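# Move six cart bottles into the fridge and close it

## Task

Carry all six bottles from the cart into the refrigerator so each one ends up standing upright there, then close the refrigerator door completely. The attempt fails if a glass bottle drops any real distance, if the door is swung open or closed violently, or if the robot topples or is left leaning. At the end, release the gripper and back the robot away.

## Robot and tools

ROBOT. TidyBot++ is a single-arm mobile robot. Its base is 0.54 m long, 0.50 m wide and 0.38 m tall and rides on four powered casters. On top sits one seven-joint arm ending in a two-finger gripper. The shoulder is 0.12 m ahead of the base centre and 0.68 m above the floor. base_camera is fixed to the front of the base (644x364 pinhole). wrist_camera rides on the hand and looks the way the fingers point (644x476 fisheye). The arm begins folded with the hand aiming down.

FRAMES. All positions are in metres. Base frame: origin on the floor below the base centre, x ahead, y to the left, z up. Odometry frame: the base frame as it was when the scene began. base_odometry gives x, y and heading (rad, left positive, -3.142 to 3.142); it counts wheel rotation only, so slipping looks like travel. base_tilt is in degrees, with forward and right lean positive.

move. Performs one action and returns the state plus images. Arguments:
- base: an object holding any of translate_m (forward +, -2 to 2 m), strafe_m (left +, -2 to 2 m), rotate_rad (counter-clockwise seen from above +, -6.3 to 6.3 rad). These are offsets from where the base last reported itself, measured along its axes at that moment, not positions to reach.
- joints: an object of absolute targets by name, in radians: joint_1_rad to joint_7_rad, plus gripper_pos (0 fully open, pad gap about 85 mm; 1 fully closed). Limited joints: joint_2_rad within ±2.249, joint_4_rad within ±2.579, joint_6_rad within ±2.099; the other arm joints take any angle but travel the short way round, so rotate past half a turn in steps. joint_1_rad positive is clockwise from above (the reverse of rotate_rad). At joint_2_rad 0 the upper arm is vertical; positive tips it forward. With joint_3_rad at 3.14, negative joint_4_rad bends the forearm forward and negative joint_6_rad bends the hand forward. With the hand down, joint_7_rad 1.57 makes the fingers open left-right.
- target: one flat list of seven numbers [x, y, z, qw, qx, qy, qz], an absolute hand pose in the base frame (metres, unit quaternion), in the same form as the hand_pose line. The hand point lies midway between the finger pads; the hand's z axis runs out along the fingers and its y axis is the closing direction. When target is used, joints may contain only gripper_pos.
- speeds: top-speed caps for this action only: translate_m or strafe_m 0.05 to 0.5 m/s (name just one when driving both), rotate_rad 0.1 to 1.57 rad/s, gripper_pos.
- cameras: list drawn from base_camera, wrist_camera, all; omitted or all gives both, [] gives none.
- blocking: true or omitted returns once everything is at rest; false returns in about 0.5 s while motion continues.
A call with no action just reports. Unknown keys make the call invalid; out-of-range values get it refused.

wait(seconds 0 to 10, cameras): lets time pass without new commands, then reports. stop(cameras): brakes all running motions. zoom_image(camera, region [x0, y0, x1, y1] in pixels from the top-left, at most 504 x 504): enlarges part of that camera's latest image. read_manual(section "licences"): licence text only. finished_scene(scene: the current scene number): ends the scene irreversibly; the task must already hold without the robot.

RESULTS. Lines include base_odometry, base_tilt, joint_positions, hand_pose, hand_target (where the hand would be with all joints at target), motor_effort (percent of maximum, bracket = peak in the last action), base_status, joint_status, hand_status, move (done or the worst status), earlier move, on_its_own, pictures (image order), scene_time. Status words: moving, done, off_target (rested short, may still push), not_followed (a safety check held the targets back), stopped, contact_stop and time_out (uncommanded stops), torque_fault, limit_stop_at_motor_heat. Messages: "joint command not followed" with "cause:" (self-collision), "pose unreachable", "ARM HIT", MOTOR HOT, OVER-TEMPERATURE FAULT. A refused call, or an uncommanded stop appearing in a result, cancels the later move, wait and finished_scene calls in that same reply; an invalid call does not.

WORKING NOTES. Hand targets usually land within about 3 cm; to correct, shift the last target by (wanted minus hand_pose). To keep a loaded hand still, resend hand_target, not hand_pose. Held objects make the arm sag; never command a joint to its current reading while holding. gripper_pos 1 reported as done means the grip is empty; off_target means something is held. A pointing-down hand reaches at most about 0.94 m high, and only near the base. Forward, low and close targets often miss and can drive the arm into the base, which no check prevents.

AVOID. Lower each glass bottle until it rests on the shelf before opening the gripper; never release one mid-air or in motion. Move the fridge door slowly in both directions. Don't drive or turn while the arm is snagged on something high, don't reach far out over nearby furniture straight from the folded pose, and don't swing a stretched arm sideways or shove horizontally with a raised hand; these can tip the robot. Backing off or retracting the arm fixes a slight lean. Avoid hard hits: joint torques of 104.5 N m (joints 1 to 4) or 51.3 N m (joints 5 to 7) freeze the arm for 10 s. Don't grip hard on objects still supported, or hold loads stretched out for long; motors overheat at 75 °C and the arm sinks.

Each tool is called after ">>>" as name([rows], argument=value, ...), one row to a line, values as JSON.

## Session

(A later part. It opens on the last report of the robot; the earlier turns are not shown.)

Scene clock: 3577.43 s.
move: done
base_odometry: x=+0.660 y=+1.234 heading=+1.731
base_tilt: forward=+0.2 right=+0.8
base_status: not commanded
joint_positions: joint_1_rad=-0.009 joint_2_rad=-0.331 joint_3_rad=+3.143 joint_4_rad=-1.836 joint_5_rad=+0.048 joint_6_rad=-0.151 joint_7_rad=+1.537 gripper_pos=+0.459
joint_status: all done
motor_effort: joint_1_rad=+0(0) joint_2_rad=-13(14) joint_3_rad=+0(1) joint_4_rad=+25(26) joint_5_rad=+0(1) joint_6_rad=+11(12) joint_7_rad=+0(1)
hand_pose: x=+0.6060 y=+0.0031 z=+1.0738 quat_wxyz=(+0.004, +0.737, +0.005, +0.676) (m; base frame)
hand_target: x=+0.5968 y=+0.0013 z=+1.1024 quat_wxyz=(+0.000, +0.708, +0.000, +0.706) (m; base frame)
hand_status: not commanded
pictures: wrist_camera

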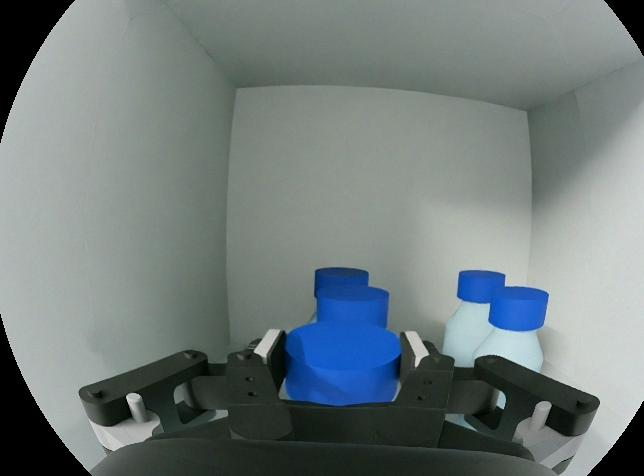

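>>> move(joints={"joint_2_rad": -0.36, "joint_4_rad": -1.872, "joint_6_rad": -0.09}, cameras=[])

>>> move(joints={"gripper_pos": 0.43}, cameras=["wrist_camera"])

Scene clock: 3585.57 s.
move: done
base_odometry: x=+0.660 y=+1.234 heading=+1.731
base_tilt: forward=+0.2 right=+0.8
base_status: not commanded
joint_positions: joint_1_rad=-0.009 joint_2_rad=-0.344 joint_3_rad=+3.143 joint_4_rad=-1.854 joint_5_rad=+0.048 joint_6_rad=-0.135 joint_7_rad=+1.537 gripper_pos=+0.459
joint_status: all done
motor_effort: joint_1_rad=+0(1) joint_2_rad=-12(13) joint_3_rad=+0(1) joint_4_rad=+24(25) joint_5_rad=+0(1) joint_6_rad=+10(12) joint_7_rad=+0(1)
hand_pose: x=+0.6013 y=+0.0033 z=+1.0736 quat_wxyz=(+0.004, +0.733, +0.006, +0.680) (m; base frame)
hand_target: x=+0.5957 y=+0.0013 z=+1.0844 quat_wxyz=(+0.000, +0.718, +0.000, +0.696) (m; base frame)
hand_status: not commanded
pictures: none
No camera images: "cameras" was empty.

Scene clock: 3586.20 s.
move: done
base_odometry: x=+0.660 y=+1.234 heading=+1.731
base_tilt: forward=+0.2 right=+0.9
base_status: not commanded
joint_positions: joint_1_rad=-0.009 joint_2_rad=-0.344 joint_3_rad=+3.143 joint_4_rad=-1.855 joint_5_rad=+0.048 joint_6_rad=-0.135 joint_7_rad=+1.537 gripper_pos=+0.429
joint_status: all done
motor_effort: joint_1_rad=+0(0) joint_2_rad=-10(11) joint_3_rad=+1(1) joint_4_rad=+22(23) joint_5_rad=+0(1) joint_6_rad=+9(9) joint_7_rad=+0(1)
hand_pose: x=+0.6012 y=+0.0033 z=+1.0736 quat_wxyz=(+0.004, +0.733, +0.006, +0.680) (m; base frame)
hand_target: x=+0.5957 y=+0.0013 z=+1.0844 quat_wxyz=(+0.000, +0.718, +0.000, +0.696) (m; base frame)
hand_status: not commanded
pictures: wrist_camera

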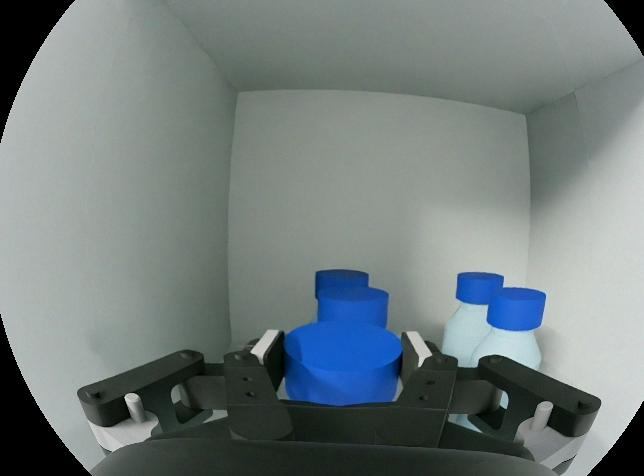

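>>> move(joints={"gripper_pos": 0.28}, cameras=["wrist_camera"])

Scene clock: 3591.10 s.
move: done
base_odometry: x=+0.660 y=+1.234 heading=+1.731
base_tilt: forward=+0.3 right=+0.9
base_status: not commanded
joint_positions: joint_1_rad=-0.009 joint_2_rad=-0.347 joint_3_rad=+3.143 joint_4_rad=-1.855 joint_5_rad=+0.048 joint_6_rad=-0.135 joint_7_rad=+1.537 gripper_pos=+0.280
joint_status: all done
motor_effort: joint_1_rad=+0(0) joint_2_rad=-10(10) joint_3_rad=+0(1) joint_4_rad=+22(22) joint_5_rad=+0(1) joint_6_rad=+8(9) joint_7_rad=+0(1)
hand_pose: x=+0.6000 y=+0.0032 z=+1.0752 quat_wxyz=(+0.004, +0.732, +0.006, +0.681) (m; base frame)
hand_target: x=+0.5957 y=+0.0013 z=+1.0844 quat_wxyz=(+0.000, +0.718, +0.000, +0.696) (m; base frame)
hand_status: not commanded
pictures: wrist_camera

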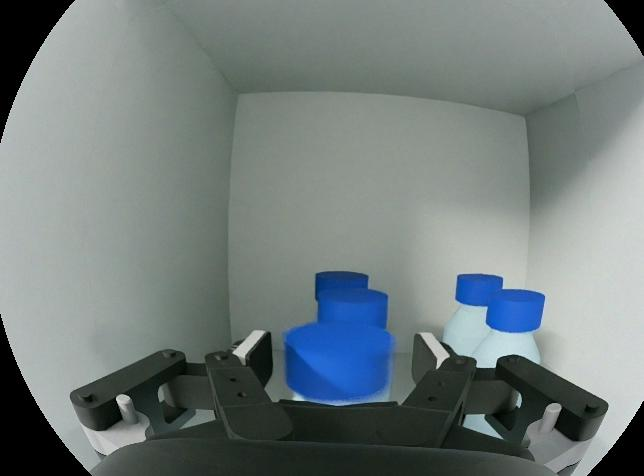

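>>> wait(seconds=0.5, cameras=["wrist_camera"])

Scene clock: 3597.07 s.
base_odometry: x=+0.660 y=+1.234 heading=+1.731
base_tilt: forward=+0.2 right=+0.8
base_status: not commanded
joint_positions: joint_1_rad=-0.009 joint_2_rad=-0.347 joint_3_rad=+3.143 joint_4_rad=-1.855 joint_5_rad=+0.048 joint_6_rad=-0.135 joint_7_rad=+1.537 gripper_pos=+0.280
joint_status: all done
motor_effort: joint_1_rad=+0(0) joint_2_rad=-10(10) joint_3_rad=+0(1) joint_4_rad=+22(22) joint_5_rad=+0(1) joint_6_rad=+8(9) joint_7_rad=+0(1)
hand_pose: x=+0.6000 y=+0.0032 z=+1.0752 quat_wxyz=(+0.004, +0.732, +0.006, +0.681) (m; base frame)
hand_target: x=+0.5957 y=+0.0013 z=+1.0844 quat_wxyz=(+0.000, +0.718, +0.000, +0.696) (m; base frame)
hand_status: not commanded
wait: 0.50 s; at rest from the start
pictures: wrist_camera

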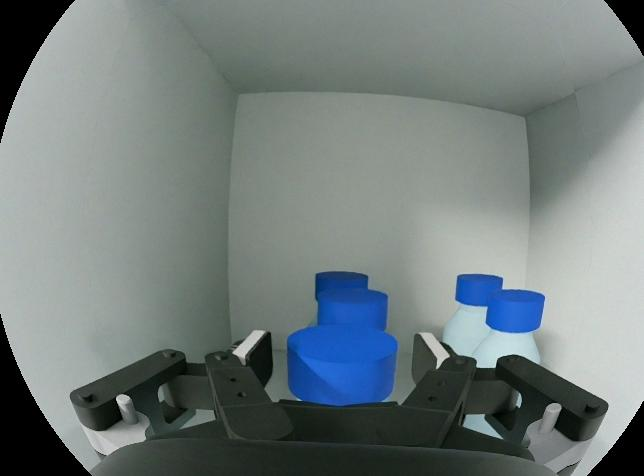

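>>> move(base={"translate_m": -0.08}, speeds={"translate_m": 0.1}, joints={"gripper_pos": 0.1}, cameras=["wrist_camera"])

>>> move(base={"translate_m": -0.689, "strafe_m": 0.197}, speeds={"translate_m": 0.42}, joints={"joint_1_rad": 0.0, "joint_2_rad": -0.6, "joint_3_rad": 3.1416, "joint_4_rad": -1.985, "joint_5_rad": 0.0, "joint_6_rad": -0.3, "joint_7_rad": 1.5708, "gripper_pos": 0.1}, cameras=["wrist_camera"])

>>> move(base={"rotate_rad": -2.213}, speeds={"rotate_rad": 1.3}, cameras=[])

Scene clock: 3613.97 s.
move: done
base_odometry: x=+0.673 y=+1.154 heading=+1.731
base_tilt: forward=+0.1 right=+0.8
base_status: done
joint_positions: joint_1_rad=-0.009 joint_2_rad=-0.360 joint_3_rad=+3.143 joint_4_rad=-1.855 joint_5_rad=+0.048 joint_6_rad=-0.135 joint_7_rad=+1.537 gripper_pos=+0.100
joint_status: all done
motor_effort: joint_1_rad=+0(1) joint_2_rad=-9(14) joint_3_rad=+0(2) joint_4_rad=+22(22) joint_5_rad=-1(1) joint_6_rad=+8(9) joint_7_rad=+0(1)
hand_pose: x=+0.5952 y=+0.0032 z=+1.0809 quat_wxyz=(+0.004, +0.728, +0.006, +0.686) (m; base frame)
hand_target: x=+0.5957 y=+0.0013 z=+1.0844 quat_wxyz=(+0.000, +0.718, +0.000, +0.696) (m; base frame)
hand_status: not commanded
pictures: wrist_camera

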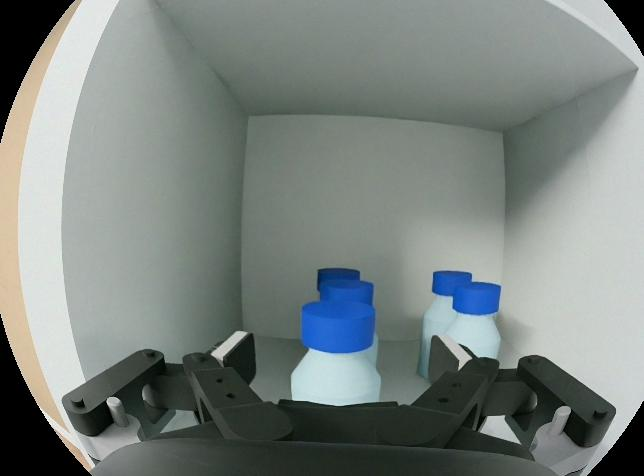

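Scene clock: 3616.87 s.
move: done
base_odometry: x=+0.588 y=+0.443 heading=+1.731
base_tilt: forward=+0.1 right=+0.8
base_status: done
joint_positions: joint_1_rad=-0.009 joint_2_rad=-0.598 joint_3_rad=+3.143 joint_4_rad=-1.965 joint_5_rad=+0.048 joint_6_rad=-0.240 joint_7_rad=+1.537 gripper_pos=+0.100
joint_status: all done
motor_effort: joint_1_rad=+0(1) joint_2_rad=-1(13) joint_3_rad=+0(2) joint_4_rad=+22(23) joint_5_rad=+0(2) joint_6_rad=+9(9) joint_7_rad=+0(1)
hand_pose: x=+0.5010 y=+0.0008 z=+1.0821 quat_wxyz=(+0.005, +0.720, +0.003, +0.694) (m; base frame)
hand_target: x=+0.4996 y=+0.0013 z=+1.0517 quat_wxyz=(+0.000, +0.746, +0.000, +0.666) (m; base frame)
hand_status: not commanded
pictures: wrist_camera

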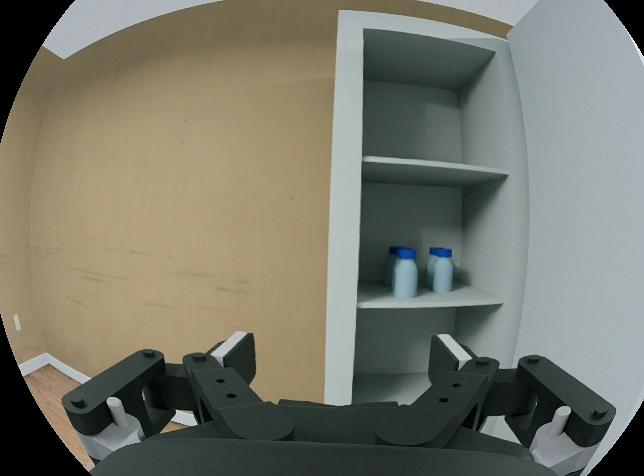

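Scene clock: 3619.67 s.
move: done
base_odometry: x=+0.588 y=+0.443 heading=-0.481
base_tilt: forward=+0.1 right=+0.8
base_status: done
joint_positions: joint_1_rad=-0.009 joint_2_rad=-0.598 joint_3_rad=+3.143 joint_4_rad=-1.965 joint_5_rad=+0.048 joint_6_rad=-0.241 joint_7_rad=+1.537 gripper_pos=+0.100
joint_status: not commanded
motor_effort: joint_1_rad=+0(1) joint_2_rad=-1(3) joint_3_rad=+0(2) joint_4_rad=+22(22) joint_5_rad=+0(1) joint_6_rad=+8(9) joint_7_rad=+0(1)
hand_pose: x=+0.5010 y=+0.0008 z=+1.0818 quat_wxyz=(+0.005, +0.720, +0.003, +0.694) (m; base frame)
hand_target: x=+0.4996 y=+0.0013 z=+1.0517 quat_wxyz=(+0.000, +0.746, +0.000, +0.666) (m; base frame)
hand_status: not commanded
pictures: none
No camera images: "cameras" was empty.

>>> move(base={"translate_m": 0.18, "strafe_m": -0.4}, speeds={"strafe_m": 0.35}, joints={"joint_1_rad": 0.0, "joint_2_rad": -0.03, "joint_3_rad": 3.1416, "joint_4_rad": -1.9, "joint_5_rad": 0.0, "joint_6_rad": 0.2, "joint_7_rad": 1.5708, "gripper_pos": 0.1}, cameras=["wrist_camera"])

>>> zoom_image(camera="wrist_camera", region=[270, 240, 430, 400])

Scene clock: 3638.83 s.
move: done
base_odometry: x=+0.563 y=+0.004 heading=-0.482
base_tilt: forward=+0.2 right=+0.8
base_status: done
joint_positions: joint_1_rad=-0.008 joint_2_rad=-0.039 joint_3_rad=+3.143 joint_4_rad=-1.904 joint_5_rad=+0.048 joint_6_rad=+0.149 joint_7_rad=+1.537 gripper_pos=+0.100
joint_status: all done
motor_effort: joint_1_rad=+0(2) joint_2_rad=-20(23) joint_3_rad=-1(4) joint_4_rad=+21(22) joint_5_rad=-1(2) joint_6_rad=+8(9) joint_7_rad=+0(2)
hand_pose: x=+0.7115 y=+0.0076 z=+0.9660 quat_wxyz=(-0.001, +0.756, +0.010, +0.654) (m; base frame)
hand_target: x=+0.7165 y=+0.0013 z=+0.9789 quat_wxyz=(+0.000, +0.741, +0.000, +0.671) (m; base frame)
hand_status: not commanded
pictures: wrist_camera

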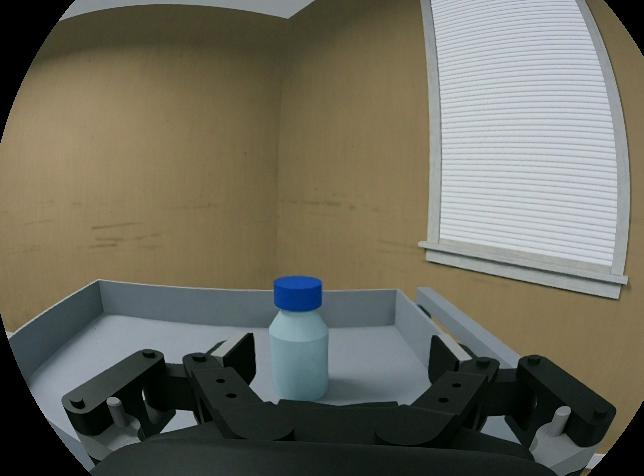

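Scaled by 3.150.

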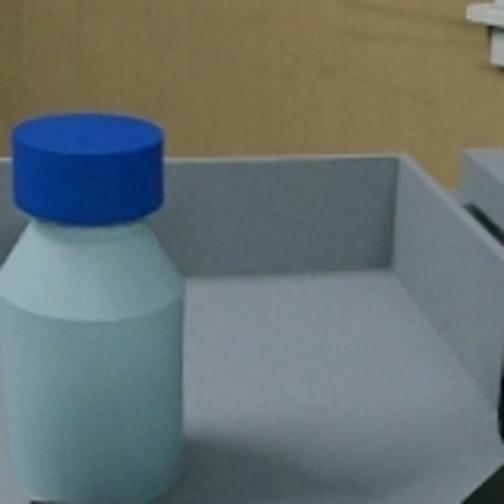

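>>> move(base={"translate_m": 0.15, "strafe_m": 0.046}, speeds={"translate_m": 0.2}, joints={"joint_1_rad": 0.0, "joint_2_rad": 0.019, "joint_3_rad": 3.1416, "joint_4_rad": -1.985, "joint_5_rad": 0.0, "joint_6_rad": 0.31, "joint_7_rad": 1.5708, "gripper_pos": 0.1}, cameras=["wrist_camera"])

>>> zoom_image(camera="wrist_camera", region=[260, 260, 440, 410])

Scene clock: 3649.47 s.
move: done
base_odometry: x=+0.717 y=-0.024 heading=-0.482
base_tilt: forward=+0.3 right=+0.8
base_status: done
joint_positions: joint_1_rad=-0.008 joint_2_rad=+0.008 joint_3_rad=+3.143 joint_4_rad=-1.970 joint_5_rad=+0.048 joint_6_rad=+0.263 joint_7_rad=+1.537 gripper_pos=+0.100
joint_status: all done
motor_effort: joint_1_rad=+0(1) joint_2_rad=-21(24) joint_3_rad=-1(2) joint_4_rad=+20(22) joint_5_rad=+0(1) joint_6_rad=+8(10) joint_7_rad=+0(1)
hand_pose: x=+0.7191 y=+0.0093 z=+0.9329 quat_wxyz=(-0.003, +0.756, +0.011, +0.654) (m; base frame)
hand_target: x=+0.7213 y=+0.0013 z=+0.9323 quat_wxyz=(+0.000, +0.749, +0.000, +0.662) (m; base frame)
hand_status: not commanded
pictures: wrist_camera

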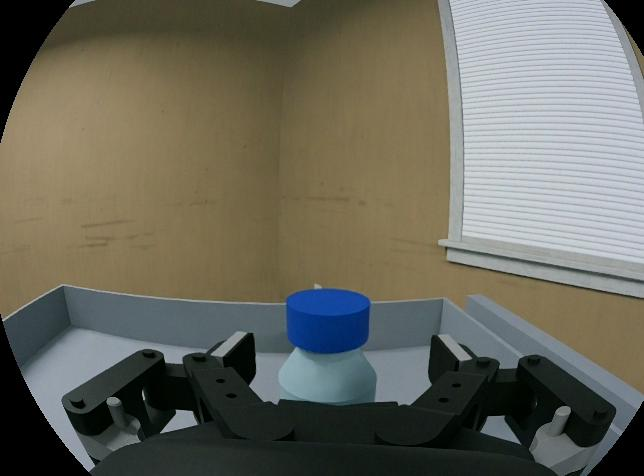

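Scaled by 2.800.

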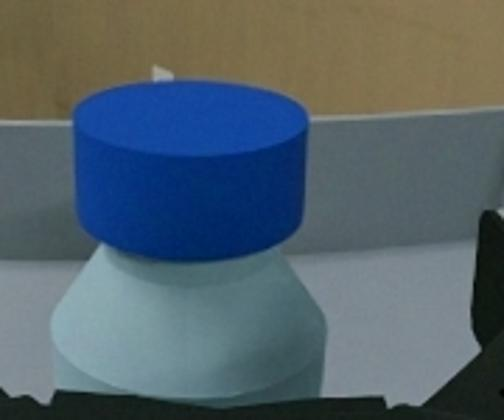

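>>> move(base={"translate_m": 0.072, "strafe_m": 0.0085}, speeds={"translate_m": 0.12}, cameras=["wrist_camera"])

>>> zoom_image(camera="wrist_camera", region=[220, 270, 460, 440])

Scene clock: 3656.60 s.
move: done
base_odometry: x=+0.785 y=-0.050 heading=-0.482
base_tilt: forward=+0.2 right=+0.9
base_status: done
joint_positions: joint_1_rad=-0.008 joint_2_rad=+0.012 joint_3_rad=+3.143 joint_4_rad=-1.970 joint_5_rad=+0.048 joint_6_rad=+0.264 joint_7_rad=+1.537 gripper_pos=+0.100
joint_status: not commanded
motor_effort: joint_1_rad=+0(2) joint_2_rad=-21(24) joint_3_rad=-1(2) joint_4_rad=+20(21) joint_5_rad=+0(1) joint_6_rad=+8(9) joint_7_rad=+0(1)
hand_pose: x=+0.7200 y=+0.0093 z=+0.9308 quat_wxyz=(-0.003, +0.757, +0.011, +0.653) (m; base frame)
hand_target: x=+0.7213 y=+0.0013 z=+0.9323 quat_wxyz=(+0.000, +0.749, +0.000, +0.662) (m; base frame)
hand_status: not commanded
pictures: wrist_camera

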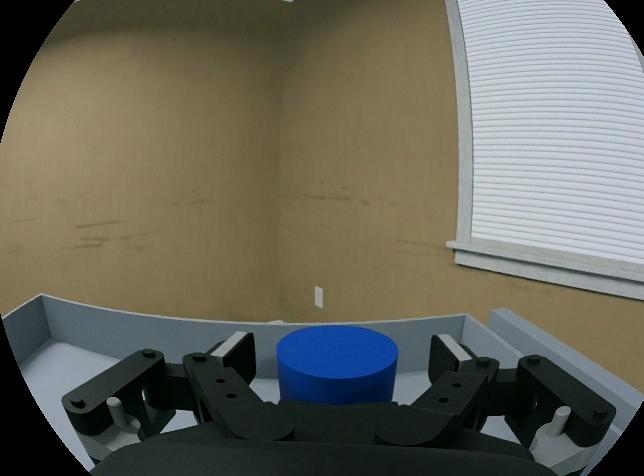

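Scaled by 2.100.

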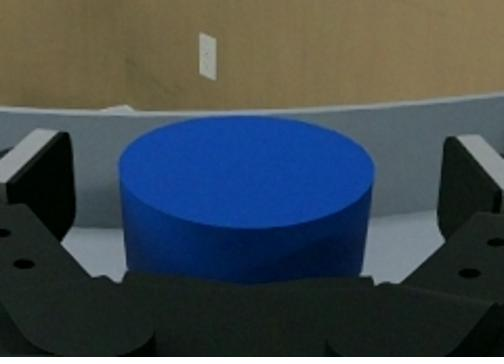

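>>> move(joints={"gripper_pos": 0.6}, cameras=[])

>>> move(joints={"joint_2_rad": -0.05, "joint_4_rad": -1.7, "joint_6_rad": -0.06, "gripper_pos": 0.65}, cameras=["wrist_camera"])

Scene clock: 3663.53 s.
move: off_target
base_odometry: x=+0.785 y=-0.050 heading=-0.482
base_tilt: forward=+0.1 right=+0.8
base_status: not commanded
joint_positions: joint_1_rad=-0.008 joint_2_rad=+0.012 joint_3_rad=+3.143 joint_4_rad=-1.970 joint_5_rad=+0.048 joint_6_rad=+0.265 joint_7_rad=+1.537 gripper_pos=+0.451
joint_status: gripper_pos off_target (ended at +0.451, target +0.600)
motor_effort: joint_1_rad=+1(2) joint_2_rad=-20(21) joint_3_rad=+1(1) joint_4_rad=+21(21) joint_5_rad=-1(1) joint_6_rad=+9(9) joint_7_rad=+0(1)
hand_pose: x=+0.7200 y=+0.0093 z=+0.9312 quat_wxyz=(-0.003, +0.757, +0.011, +0.653) (m; base frame)
hand_target: x=+0.7213 y=+0.0013 z=+0.9323 quat_wxyz=(+0.000, +0.749, +0.000, +0.662) (m; base frame)
hand_status: not commanded
pictures: none
No camera images: "cameras" was empty.

Scene clock: 3665.20 s.
move: off_target
base_odometry: x=+0.785 y=-0.050 heading=-0.482
base_tilt: forward=+0.2 right=+0.9
base_status: not commanded
joint_positions: joint_1_rad=-0.008 joint_2_rad=-0.030 joint_3_rad=+3.143 joint_4_rad=-1.718 joint_5_rad=+0.048 joint_6_rad=-0.020 joint_7_rad=+1.537 gripper_pos=+0.451
joint_status: gripper_pos off_target (ended at +0.451, target +0.650); the others done
motor_effort: joint_1_rad=+0(1) joint_2_rad=-25(28) joint_3_rad=-1(1) joint_4_rad=+26(28) joint_5_rad=-1(1) joint_6_rad=+12(13) joint_7_rad=+0(1)
hand_pose: x=+0.7268 y=+0.0052 z=+1.0231 quat_wxyz=(+0.003, +0.754, +0.007, +0.657) (m; base frame)
hand_target: x=+0.7196 y=+0.0013 z=+1.0340 quat_wxyz=(+0.000, +0.755, +0.000, +0.656) (m; base frame)
hand_status: not commanded
pictures: wrist_camera

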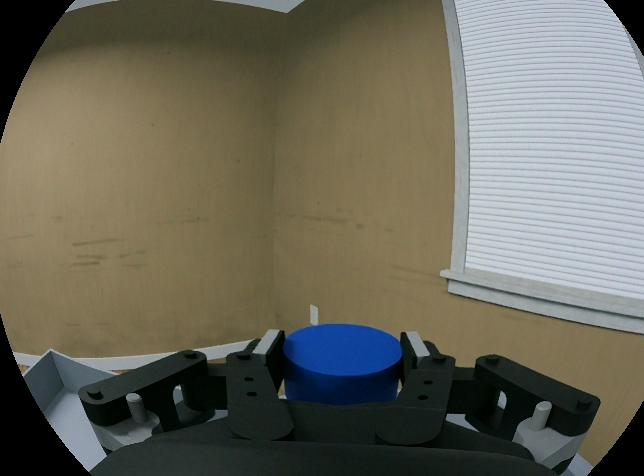

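>>> move(base={"translate_m": -0.403, "strafe_m": 0.3455}, speeds={"translate_m": 0.3}, joints={"joint_1_rad": 0.0, "joint_2_rad": -0.45, "joint_3_rad": 3.1416, "joint_4_rad": -1.756, "joint_5_rad": 0.0, "joint_6_rad": -0.42, "joint_7_rad": 1.5708, "gripper_pos": 0.65}, cameras=["wrist_camera"])

>>> move(base={"rotate_rad": 2.209}, speeds={"rotate_rad": 1.0}, cameras=[])

Scene clock: 3678.13 s.
move: off_target
base_odometry: x=+0.588 y=+0.443 heading=-0.482
base_tilt: forward=+0.1 right=+0.8
base_status: done
joint_positions: joint_1_rad=-0.006 joint_2_rad=-0.438 joint_3_rad=+3.143 joint_4_rad=-1.759 joint_5_rad=+0.048 joint_6_rad=-0.382 joint_7_rad=+1.537 gripper_pos=+0.451
joint_status: gripper_pos off_target (ended at +0.451, target +0.650); the others done
motor_effort: joint_1_rad=+0(3) joint_2_rad=-9(29) joint_3_rad=+0(3) joint_4_rad=+26(27) joint_5_rad=+0(2) joint_6_rad=+12(13) joint_7_rad=+0(2)
hand_pose: x=+0.5536 y=-0.0021 z=+1.1001 quat_wxyz=(+0.008, +0.752, +0.000, +0.659) (m; base frame)
hand_target: x=+0.5469 y=+0.0013 z=+1.0949 quat_wxyz=(+0.000, +0.760, +0.000, +0.650) (m; base frame)
hand_status: not commanded
pictures: wrist_camera

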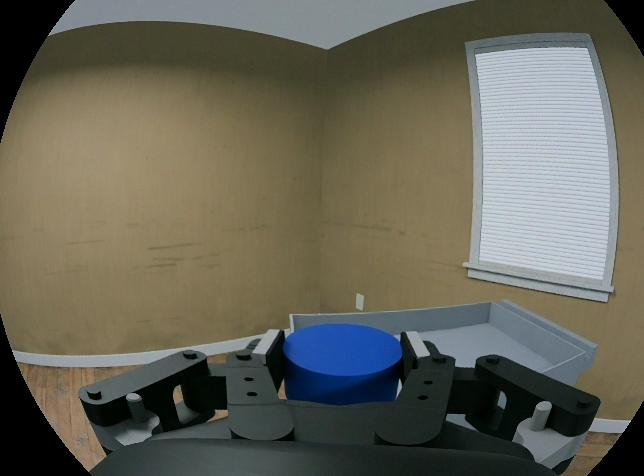

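Scene clock: 3681.27 s.
move: done
base_odometry: x=+0.588 y=+0.443 heading=+1.727
base_tilt: forward=+0.2 right=+0.8
base_status: done
joint_positions: joint_1_rad=-0.006 joint_2_rad=-0.438 joint_3_rad=+3.143 joint_4_rad=-1.759 joint_5_rad=+0.048 joint_6_rad=-0.382 joint_7_rad=+1.537 gripper_pos=+0.451
joint_status: not commanded
motor_effort: joint_1_rad=+0(2) joint_2_rad=-9(10) joint_3_rad=-1(4) joint_4_rad=+26(26) joint_5_rad=+0(1) joint_6_rad=+12(13) joint_7_rad=+0(1)
hand_pose: x=+0.5536 y=-0.0024 z=+1.0999 quat_wxyz=(+0.008, +0.752, +0.000, +0.659) (m; base frame)
hand_target: x=+0.5469 y=+0.0013 z=+1.0949 quat_wxyz=(+0.000, +0.760, +0.000, +0.650) (m; base frame)
hand_status: not commanded
pictures: none
No camera images: "cameras" was empty.

>>> move(base={"translate_m": 0.62, "strafe_m": -0.206}, speeds={"translate_m": 0.35}, joints={"joint_1_rad": 0.288, "joint_2_rad": -0.335, "joint_3_rad": 3.1416, "joint_4_rad": -1.6189, "joint_5_rad": 0.0, "joint_6_rad": -0.275, "joint_7_rad": 1.5708, "gripper_pos": 0.65}, cameras=["base_camera", "wrist_camera"])

Scene clock: 3695.83 s.
move: off_target
base_odometry: x=+0.695 y=+1.088 heading=+1.727
base_tilt: forward=+0.2 right=+0.9
base_status: done
joint_positions: joint_1_rad=+0.273 joint_2_rad=-0.321 joint_3_rad=+3.143 joint_4_rad=-1.643 joint_5_rad=+0.048 joint_6_rad=-0.341 joint_7_rad=+1.537 gripper_pos=+0.451
joint_status: gripper_pos off_target (ended at +0.451, target +0.650); the others done
motor_effort: joint_1_rad=+0(2) joint_2_rad=-13(16) joint_3_rad=-1(2) joint_4_rad=+26(27) joint_5_rad=+0(1) joint_6_rad=+12(13) joint_7_rad=-1(1)
hand_pose: x=+0.5820 y=-0.1341 z=+1.1300 quat_wxyz=(+0.101, +0.732, -0.102, +0.666) (m; base frame)
hand_target: x=+0.5743 y=-0.1335 z=+1.1718 quat_wxyz=(+0.102, +0.696, -0.101, +0.704) (m; base frame)
hand_status: not commanded
pictures: base_camera, wrist_camera

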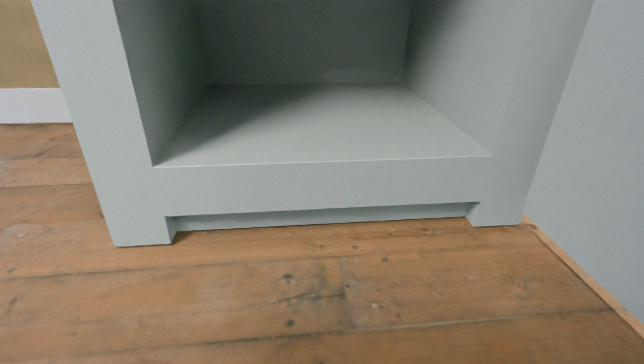

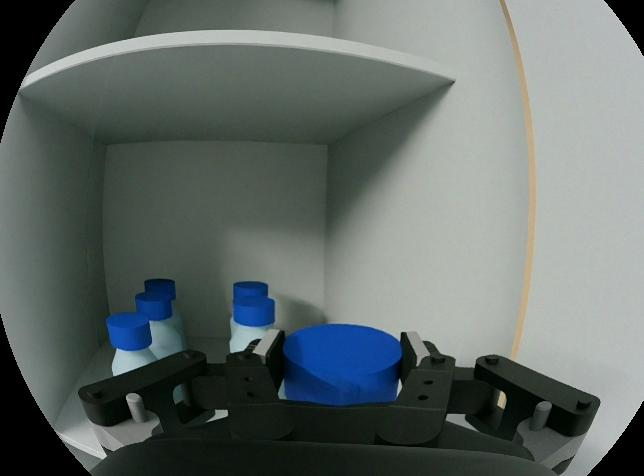

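>>> zoom_image(camera="base_camera", region=[90, 200, 210, 280])

>>> zoom_image(camera="base_camera", region=[440, 180, 560, 260])

Scaled by 4.200.

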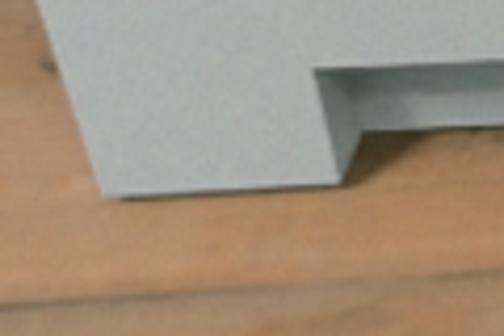

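Scaled by 4.200.

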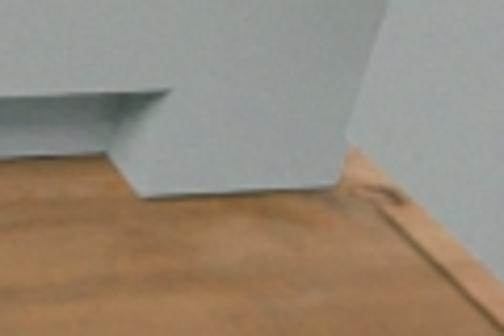

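>>> move(base={"translate_m": 0.1, "strafe_m": 0.014, "rotate_rad": 0.022}, speeds={"translate_m": 0.2}, cameras=["base_camera", "wrist_camera"])

Scene clock: 3766.10 s.
move: done
base_odometry: x=+0.666 y=+1.185 heading=+1.749
base_tilt: forward=+0.2 right=+0.8
base_status: done
joint_positions: joint_1_rad=+0.277 joint_2_rad=-0.318 joint_3_rad=+3.142 joint_4_rad=-1.642 joint_5_rad=+0.048 joint_6_rad=-0.341 joint_7_rad=+1.537 gripper_pos=+0.451
joint_status: not commanded
motor_effort: joint_1_rad=+0(2) joint_2_rad=-14(16) joint_3_rad=+0(3) joint_4_rad=+26(26) joint_5_rad=+0(1) joint_6_rad=+12(13) joint_7_rad=+0(1)
hand_pose: x=+0.5828 y=-0.1362 z=+1.1293 quat_wxyz=(+0.103, +0.732, -0.104, +0.665) (m; base frame)
hand_target: x=+0.5743 y=-0.1335 z=+1.1718 quat_wxyz=(+0.102, +0.696, -0.101, +0.704) (m; base frame)
hand_status: not commanded
pictures: base_camera, wrist_camera

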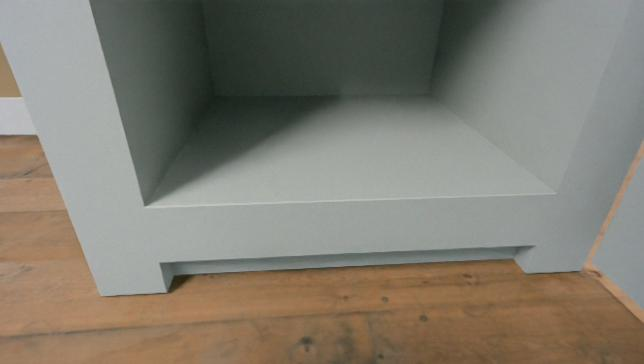

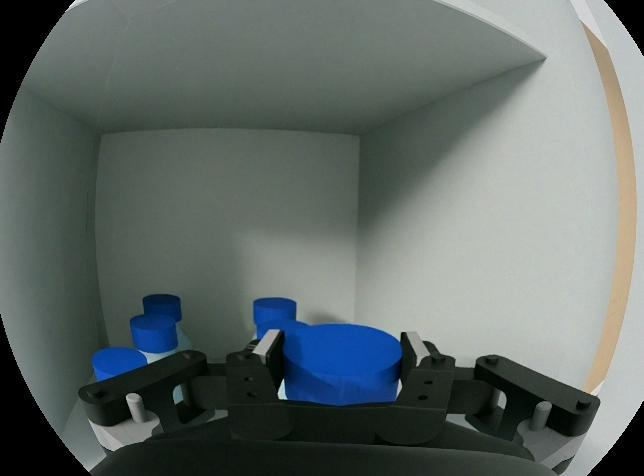

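>>> move(base={"translate_m": 0.072, "strafe_m": 0.003, "rotate_rad": 0.008}, speeds={"translate_m": 0.15}, cameras=["base_camera", "wrist_camera"])

Scene clock: 3780.77 s.
move: done
base_odometry: x=+0.650 y=+1.255 heading=+1.758
base_tilt: forward=+0.2 right=+0.9
base_status: done
joint_positions: joint_1_rad=+0.278 joint_2_rad=-0.319 joint_3_rad=+3.143 joint_4_rad=-1.641 joint_5_rad=+0.048 joint_6_rad=-0.340 joint_7_rad=+1.537 gripper_pos=+0.451
joint_status: not commanded
motor_effort: joint_1_rad=+0(2) joint_2_rad=-13(17) joint_3_rad=+0(2) joint_4_rad=+26(27) joint_5_rad=+0(1) joint_6_rad=+12(13) joint_7_rad=+0(1)
hand_pose: x=+0.5819 y=-0.1365 z=+1.1306 quat_wxyz=(+0.103, +0.731, -0.104, +0.666) (m; base frame)
hand_target: x=+0.5743 y=-0.1335 z=+1.1718 quat_wxyz=(+0.102, +0.696, -0.101, +0.704) (m; base frame)
hand_status: not commanded
pictures: base_camera, wrist_camera

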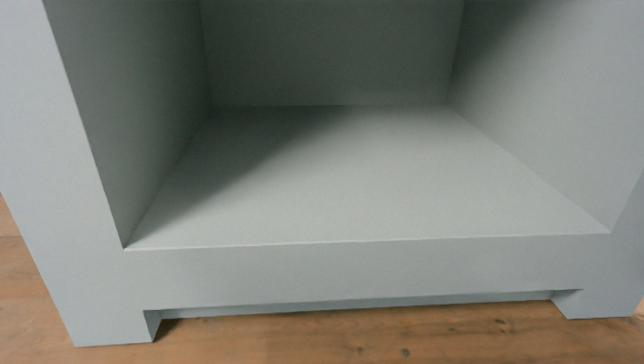

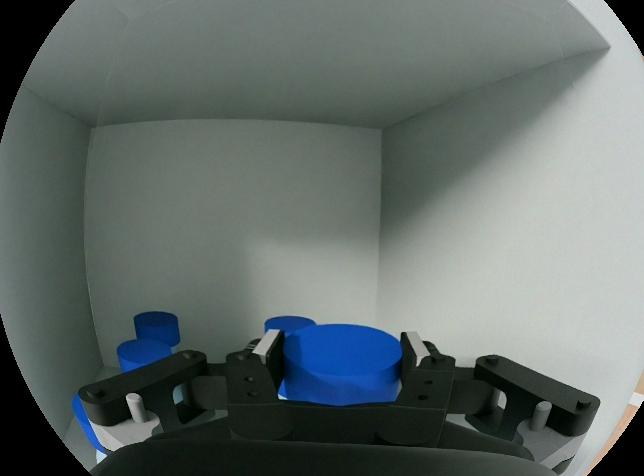

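>>> move(joints={"joint_2_rad": -0.351, "joint_4_rad": -1.79, "joint_6_rad": -0.125}, cameras=[])

>>> move(joints={"joint_2_rad": -0.356, "joint_4_rad": -1.84, "joint_6_rad": -0.09}, cameras=["wrist_camera"])

Scene clock: 3790.17 s.
move: done
base_odometry: x=+0.650 y=+1.255 heading=+1.758
base_tilt: forward=+0.2 right=+0.8
base_status: not commanded
joint_positions: joint_1_rad=+0.278 joint_2_rad=-0.323 joint_3_rad=+3.143 joint_4_rad=-1.799 joint_5_rad=+0.048 joint_6_rad=-0.198 joint_7_rad=+1.537 gripper_pos=+0.451
joint_status: all done
motor_effort: joint_1_rad=+0(1) joint_2_rad=-14(15) joint_3_rad=+0(1) joint_4_rad=+26(28) joint_5_rad=+0(1) joint_6_rad=+12(13) joint_7_rad=-1(1)
hand_pose: x=+0.5888 y=-0.1363 z=+1.0786 quat_wxyz=(+0.101, +0.735, -0.102, +0.662) (m; base frame)
hand_target: x=+0.5779 y=-0.1346 z=+1.1204 quat_wxyz=(+0.102, +0.697, -0.101, +0.702) (m; base frame)
hand_status: not commanded
pictures: none
No camera images: "cameras" was empty.

Scene clock: 3790.90 s.
move: done
base_odometry: x=+0.650 y=+1.255 heading=+1.758
base_tilt: forward=+0.2 right=+0.8
base_status: not commanded
joint_positions: joint_1_rad=+0.278 joint_2_rad=-0.331 joint_3_rad=+3.143 joint_4_rad=-1.836 joint_5_rad=+0.048 joint_6_rad=-0.151 joint_7_rad=+1.537 gripper_pos=+0.451
joint_status: all done
motor_effort: joint_1_rad=+0(1) joint_2_rad=-13(14) joint_3_rad=+0(1) joint_4_rad=+25(26) joint_5_rad=-1(1) joint_6_rad=+11(13) joint_7_rad=+0(1)
hand_pose: x=+0.5869 y=-0.1351 z=+1.0740 quat_wxyz=(+0.101, +0.730, -0.100, +0.669) (m; base frame)
hand_target: x=+0.5775 y=-0.1344 z=+1.1024 quat_wxyz=(+0.101, +0.701, -0.102, +0.699) (m; base frame)
hand_status: not commanded
pictures: wrist_camera

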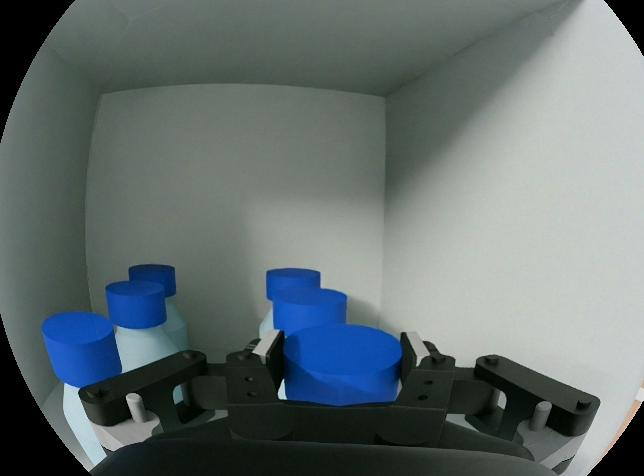

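>>> move(joints={"joint_2_rad": -0.36, "joint_4_rad": -1.872, "joint_6_rad": -0.09}, cameras=["wrist_camera"])

Scene clock: 3814.30 s.
move: done
base_odometry: x=+0.650 y=+1.255 heading=+1.758
base_tilt: forward=+0.2 right=+0.9
base_status: not commanded
joint_positions: joint_1_rad=+0.278 joint_2_rad=-0.344 joint_3_rad=+3.143 joint_4_rad=-1.854 joint_5_rad=+0.048 joint_6_rad=-0.135 joint_7_rad=+1.537 gripper_pos=+0.451
joint_status: all done
motor_effort: joint_1_rad=+0(1) joint_2_rad=-11(13) joint_3_rad=+0(2) joint_4_rad=+23(25) joint_5_rad=+0(1) joint_6_rad=+10(11) joint_7_rad=+0(1)
hand_pose: x=+0.5825 y=-0.1337 z=+1.0738 quat_wxyz=(+0.101, +0.726, -0.099, +0.673) (m; base frame)
hand_target: x=+0.5765 y=-0.1341 z=+1.0844 quat_wxyz=(+0.100, +0.711, -0.103, +0.689) (m; base frame)
hand_status: not commanded
pictures: wrist_camera

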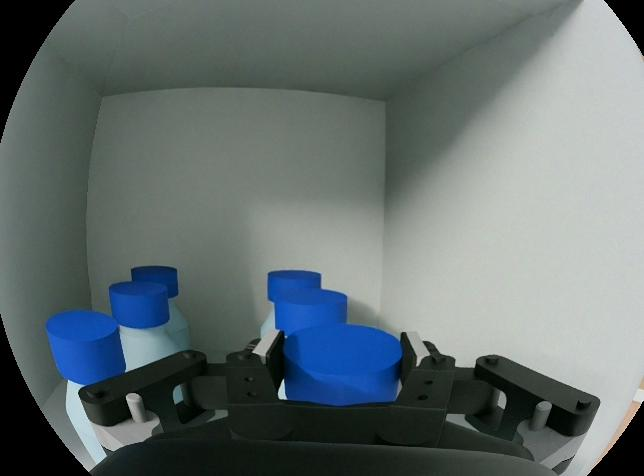

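>>> move(joints={"gripper_pos": 0.43}, cameras=["wrist_camera"])

>>> move(joints={"gripper_pos": 0.28}, cameras=["wrist_camera"])

Scene clock: 3821.20 s.
move: done
base_odometry: x=+0.650 y=+1.255 heading=+1.758
base_tilt: forward=+0.1 right=+0.8
base_status: not commanded
joint_positions: joint_1_rad=+0.278 joint_2_rad=-0.344 joint_3_rad=+3.143 joint_4_rad=-1.855 joint_5_rad=+0.048 joint_6_rad=-0.135 joint_7_rad=+1.537 gripper_pos=+0.428
joint_status: all done
motor_effort: joint_1_rad=+0(0) joint_2_rad=-10(11) joint_3_rad=+0(1) joint_4_rad=+22(22) joint_5_rad=+0(1) joint_6_rad=+9(9) joint_7_rad=+0(1)
hand_pose: x=+0.5823 y=-0.1336 z=+1.0739 quat_wxyz=(+0.101, +0.726, -0.099, +0.673) (m; base frame)
hand_target: x=+0.5765 y=-0.1341 z=+1.0844 quat_wxyz=(+0.100, +0.711, -0.103, +0.689) (m; base frame)
hand_status: not commanded
pictures: wrist_camera

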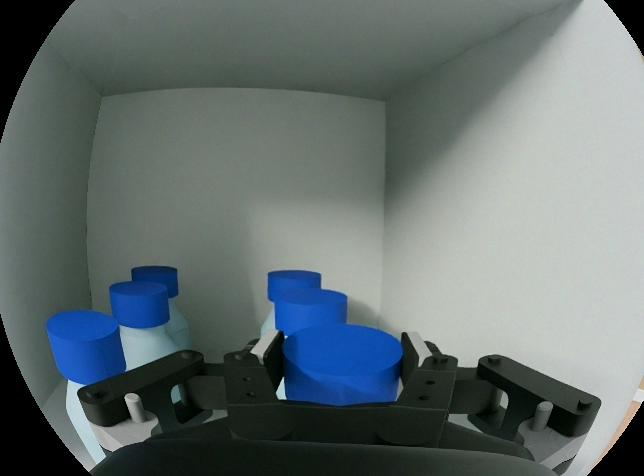

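Scene clock: 3821.77 s.
move: done
base_odometry: x=+0.650 y=+1.255 heading=+1.758
base_tilt: forward=+0.2 right=+0.9
base_status: not commanded
joint_positions: joint_1_rad=+0.278 joint_2_rad=-0.347 joint_3_rad=+3.143 joint_4_rad=-1.855 joint_5_rad=+0.048 joint_6_rad=-0.135 joint_7_rad=+1.537 gripper_pos=+0.280
joint_status: all done
motor_effort: joint_1_rad=+0(0) joint_2_rad=-10(10) joint_3_rad=+0(2) joint_4_rad=+22(22) joint_5_rad=+0(1) joint_6_rad=+9(9) joint_7_rad=+0(0)
hand_pose: x=+0.5813 y=-0.1333 z=+1.0753 quat_wxyz=(+0.102, +0.725, -0.099, +0.674) (m; base frame)
hand_target: x=+0.5765 y=-0.1341 z=+1.0844 quat_wxyz=(+0.100, +0.711, -0.103, +0.689) (m; base frame)
hand_status: not commanded
pictures: wrist_camera

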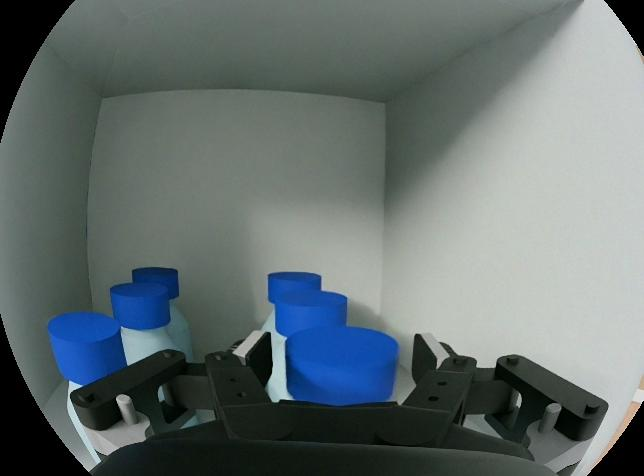

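>>> wait(seconds=0.5, cameras=["wrist_camera"])

>>> move(base={"translate_m": -0.087, "strafe_m": 0.025}, speeds={"translate_m": 0.1}, joints={"gripper_pos": 0.05}, cameras=["wrist_camera"])

Scene clock: 3827.73 s.
base_odometry: x=+0.650 y=+1.255 heading=+1.758
base_tilt: forward=+0.2 right=+0.9
base_status: not commanded
joint_positions: joint_1_rad=+0.278 joint_2_rad=-0.347 joint_3_rad=+3.143 joint_4_rad=-1.855 joint_5_rad=+0.048 joint_6_rad=-0.135 joint_7_rad=+1.537 gripper_pos=+0.280
joint_status: all done
motor_effort: joint_1_rad=+0(0) joint_2_rad=-10(10) joint_3_rad=+0(2) joint_4_rad=+22(22) joint_5_rad=-1(1) joint_6_rad=+8(9) joint_7_rad=+0(0)
hand_pose: x=+0.5813 y=-0.1333 z=+1.0753 quat_wxyz=(+0.102, +0.725, -0.099, +0.674) (m; base frame)
hand_target: x=+0.5765 y=-0.1341 z=+1.0844 quat_wxyz=(+0.100, +0.711, -0.103, +0.689) (m; base frame)
hand_status: not commanded
wait: 0.50 s; at rest from the start
pictures: wrist_camera

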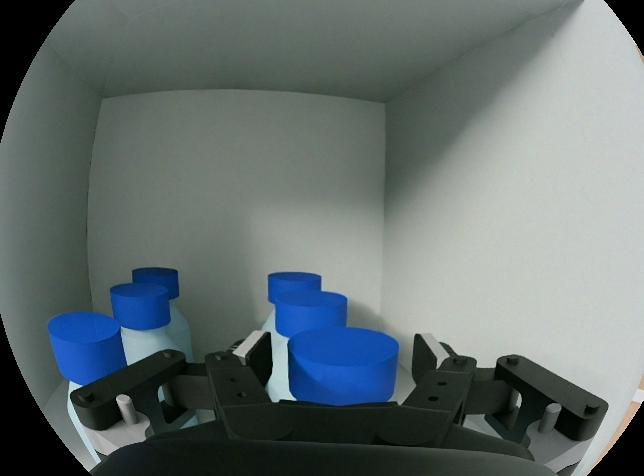

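Scene clock: 3829.17 s.
move: done
base_odometry: x=+0.642 y=+1.165 heading=+1.758
base_tilt: forward=+0.2 right=+0.9
base_status: done
joint_positions: joint_1_rad=+0.278 joint_2_rad=-0.360 joint_3_rad=+3.143 joint_4_rad=-1.855 joint_5_rad=+0.048 joint_6_rad=-0.134 joint_7_rad=+1.537 gripper_pos=+0.050
joint_status: all done
motor_effort: joint_1_rad=+0(1) joint_2_rad=-9(13) joint_3_rad=+0(1) joint_4_rad=+22(22) joint_5_rad=+0(1) joint_6_rad=+8(9) joint_7_rad=+0(1)
hand_pose: x=+0.5765 y=-0.1320 z=+1.0811 quat_wxyz=(+0.102, +0.721, -0.099, +0.678) (m; base frame)
hand_target: x=+0.5765 y=-0.1341 z=+1.0844 quat_wxyz=(+0.100, +0.711, -0.103, +0.689) (m; base frame)
hand_status: not commanded
pictures: wrist_camera

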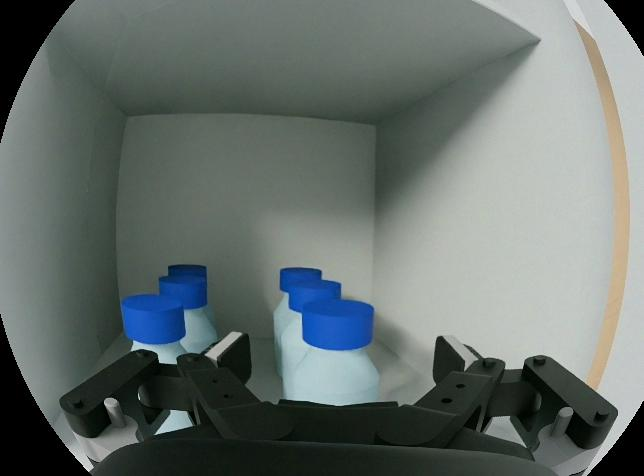

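>>> move(base={"translate_m": -0.1}, speeds={"translate_m": 0.2}, cameras=[])

>>> move(base={"translate_m": -0.38}, speeds={"translate_m": 0.42}, joints={"joint_1_rad": 0.0, "joint_2_rad": -0.6, "joint_4_rad": -1.985, "joint_6_rad": -0.3, "gripper_pos": 0.1})

Scene clock: 3835.73 s.
move: done
base_odometry: x=+0.660 y=+1.066 heading=+1.758
base_tilt: forward=+0.2 right=+0.9
base_status: done
joint_positions: joint_1_rad=+0.278 joint_2_rad=-0.364 joint_3_rad=+3.143 joint_4_rad=-1.855 joint_5_rad=+0.048 joint_6_rad=-0.134 joint_7_rad=+1.537 gripper_pos=+0.050
joint_status: not commanded
motor_effort: joint_1_rad=+0(1) joint_2_rad=-9(12) joint_3_rad=+0(2) joint_4_rad=+22(22) joint_5_rad=-1(1) joint_6_rad=+9(9) joint_7_rad=+0(1)
hand_pose: x=+0.5747 y=-0.1314 z=+1.0833 quat_wxyz=(+0.102, +0.719, -0.098, +0.680) (m; base frame)
hand_target: x=+0.5765 y=-0.1341 z=+1.0844 quat_wxyz=(+0.100, +0.711, -0.103, +0.689) (m; base frame)
hand_status: not commanded
pictures: none
No camera images: "cameras" was empty.

Scene clock: 3837.83 s.
move: done
base_odometry: x=+0.731 y=+0.692 heading=+1.758
base_tilt: forward=+0.1 right=+0.9
base_status: done
joint_positions: joint_1_rad=+0.017 joint_2_rad=-0.604 joint_3_rad=+3.143 joint_4_rad=-1.965 joint_5_rad=+0.048 joint_6_rad=-0.240 joint_7_rad=+1.537 gripper_pos=+0.100
joint_status: all done
motor_effort: joint_1_rad=+0(2) joint_2_rad=-1(14) joint_3_rad=+0(2) joint_4_rad=+21(23) joint_5_rad=+0(1) joint_6_rad=+8(10) joint_7_rad=+0(1)
hand_pose: x=+0.4987 y=-0.0089 z=+1.0842 quat_wxyz=(+0.014, +0.718, -0.006, +0.696) (m; base frame)
hand_target: x=+0.4996 y=+0.0013 z=+1.0517 quat_wxyz=(+0.000, +0.746, +0.000, +0.666) (m; base frame)
hand_status: not commanded
pictures: base_camera, wrist_camera

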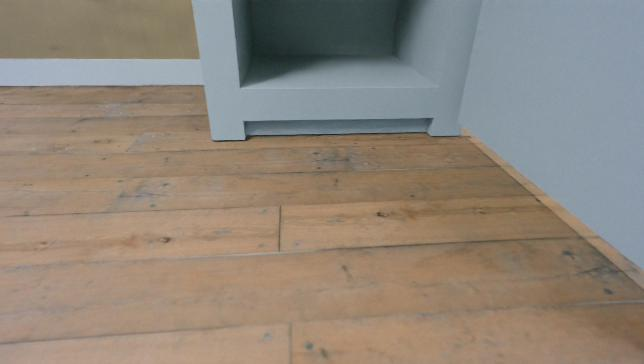

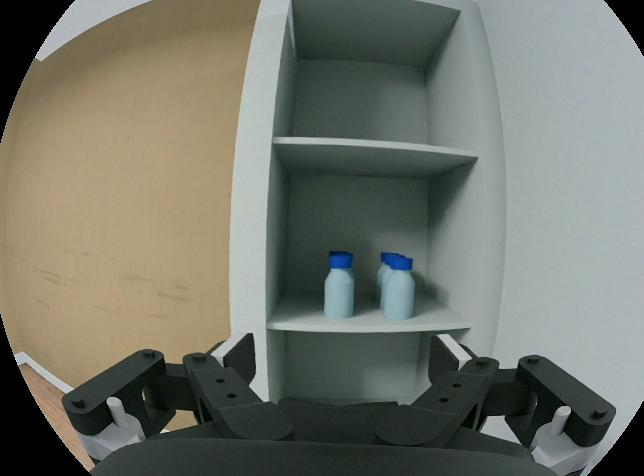

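>>> zoom_image(camera="base_camera", region=[420, 60, 644, 320])

Scaled by 1.938.

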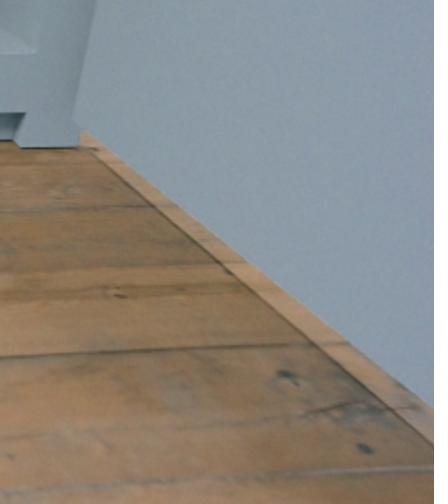

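>>> move(base={"translate_m": -0.203, "strafe_m": -0.25}, speeds={"translate_m": 0.35}, joints={"gripper_pos": 0.9})

Scene clock: 3998.77 s.
move: done
base_odometry: x=+1.014 y=+0.539 heading=+1.758
base_tilt: forward=+0.2 right=+0.8
base_status: done
joint_positions: joint_1_rad=+0.016 joint_2_rad=-0.603 joint_3_rad=+3.143 joint_4_rad=-1.966 joint_5_rad=+0.048 joint_6_rad=-0.241 joint_7_rad=+1.537 gripper_pos=+0.900
joint_status: all done
motor_effort: joint_1_rad=+0(0) joint_2_rad=-1(3) joint_3_rad=+0(2) joint_4_rad=+21(22) joint_5_rad=+0(1) joint_6_rad=+9(9) joint_7_rad=+0(1)
hand_pose: x=+0.4991 y=-0.0087 z=+1.0830 quat_wxyz=(+0.014, +0.719, -0.006, +0.695) (m; base frame)
hand_target: x=+0.4996 y=+0.0013 z=+1.0517 quat_wxyz=(+0.000, +0.746, +0.000, +0.666) (m; base frame)
hand_status: not commanded
pictures: base_camera, wrist_camera

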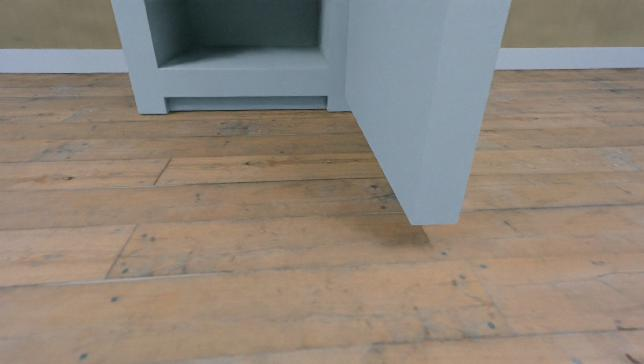

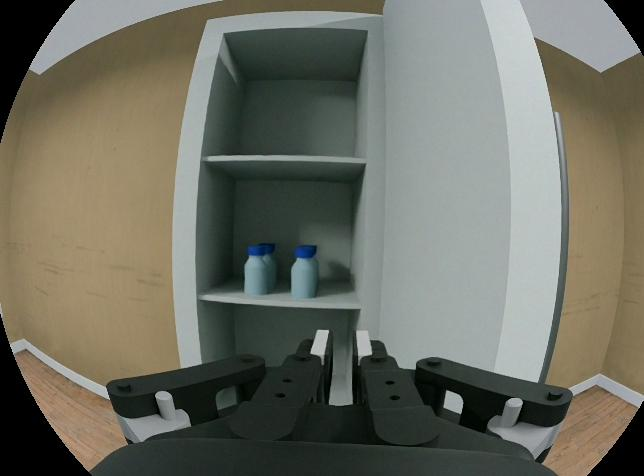

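>>> move(base={"translate_m": 0.08, "strafe_m": -1.07, "rotate_rad": 0.785}, joints={"joint_1_rad": 0.0, "joint_2_rad": 0.02, "joint_4_rad": -2.337, "joint_6_rad": 0.73, "gripper_pos": 0.9})

Scene clock: 4083.30 s.
move: done
base_odometry: x=+2.051 y=+0.817 heading=+2.543
base_tilt: forward=+0.2 right=+0.8
base_status: done
joint_positions: joint_1_rad=+0.009 joint_2_rad=+0.007 joint_3_rad=+3.143 joint_4_rad=-2.320 joint_5_rad=+0.048 joint_6_rad=+0.681 joint_7_rad=+1.537 gripper_pos=+0.900
joint_status: all done
motor_effort: joint_1_rad=+0(2) joint_2_rad=-18(20) joint_3_rad=+0(2) joint_4_rad=+17(21) joint_5_rad=-1(1) joint_6_rad=+9(10) joint_7_rad=+0(1)
hand_pose: x=+0.6608 y=+0.0051 z=+0.8634 quat_wxyz=(-0.006, +0.733, +0.008, +0.680) (m; base frame)
hand_target: x=+0.6603 y=+0.0014 z=+0.8625 quat_wxyz=(+0.000, +0.727, +0.000, +0.687) (m; base frame)
hand_status: not commanded
pictures: base_camera, wrist_camera

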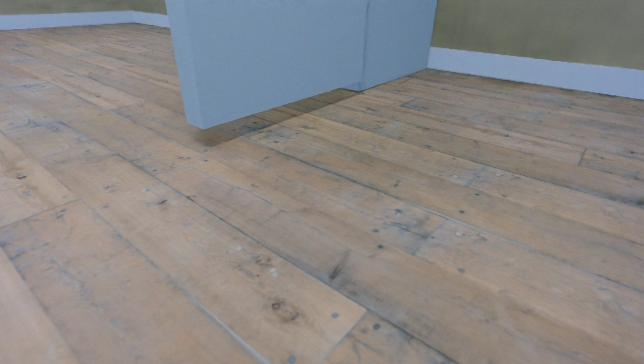

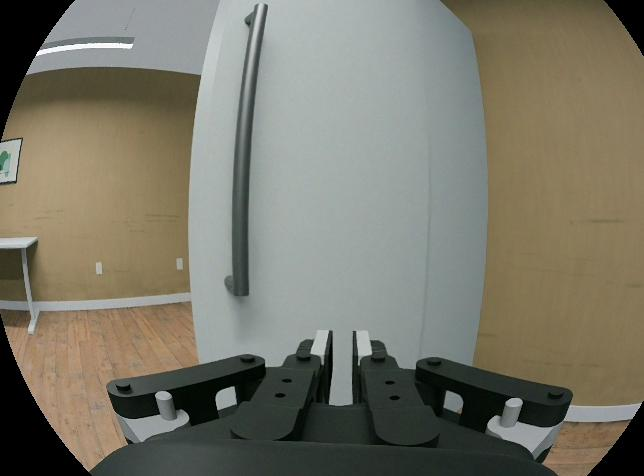

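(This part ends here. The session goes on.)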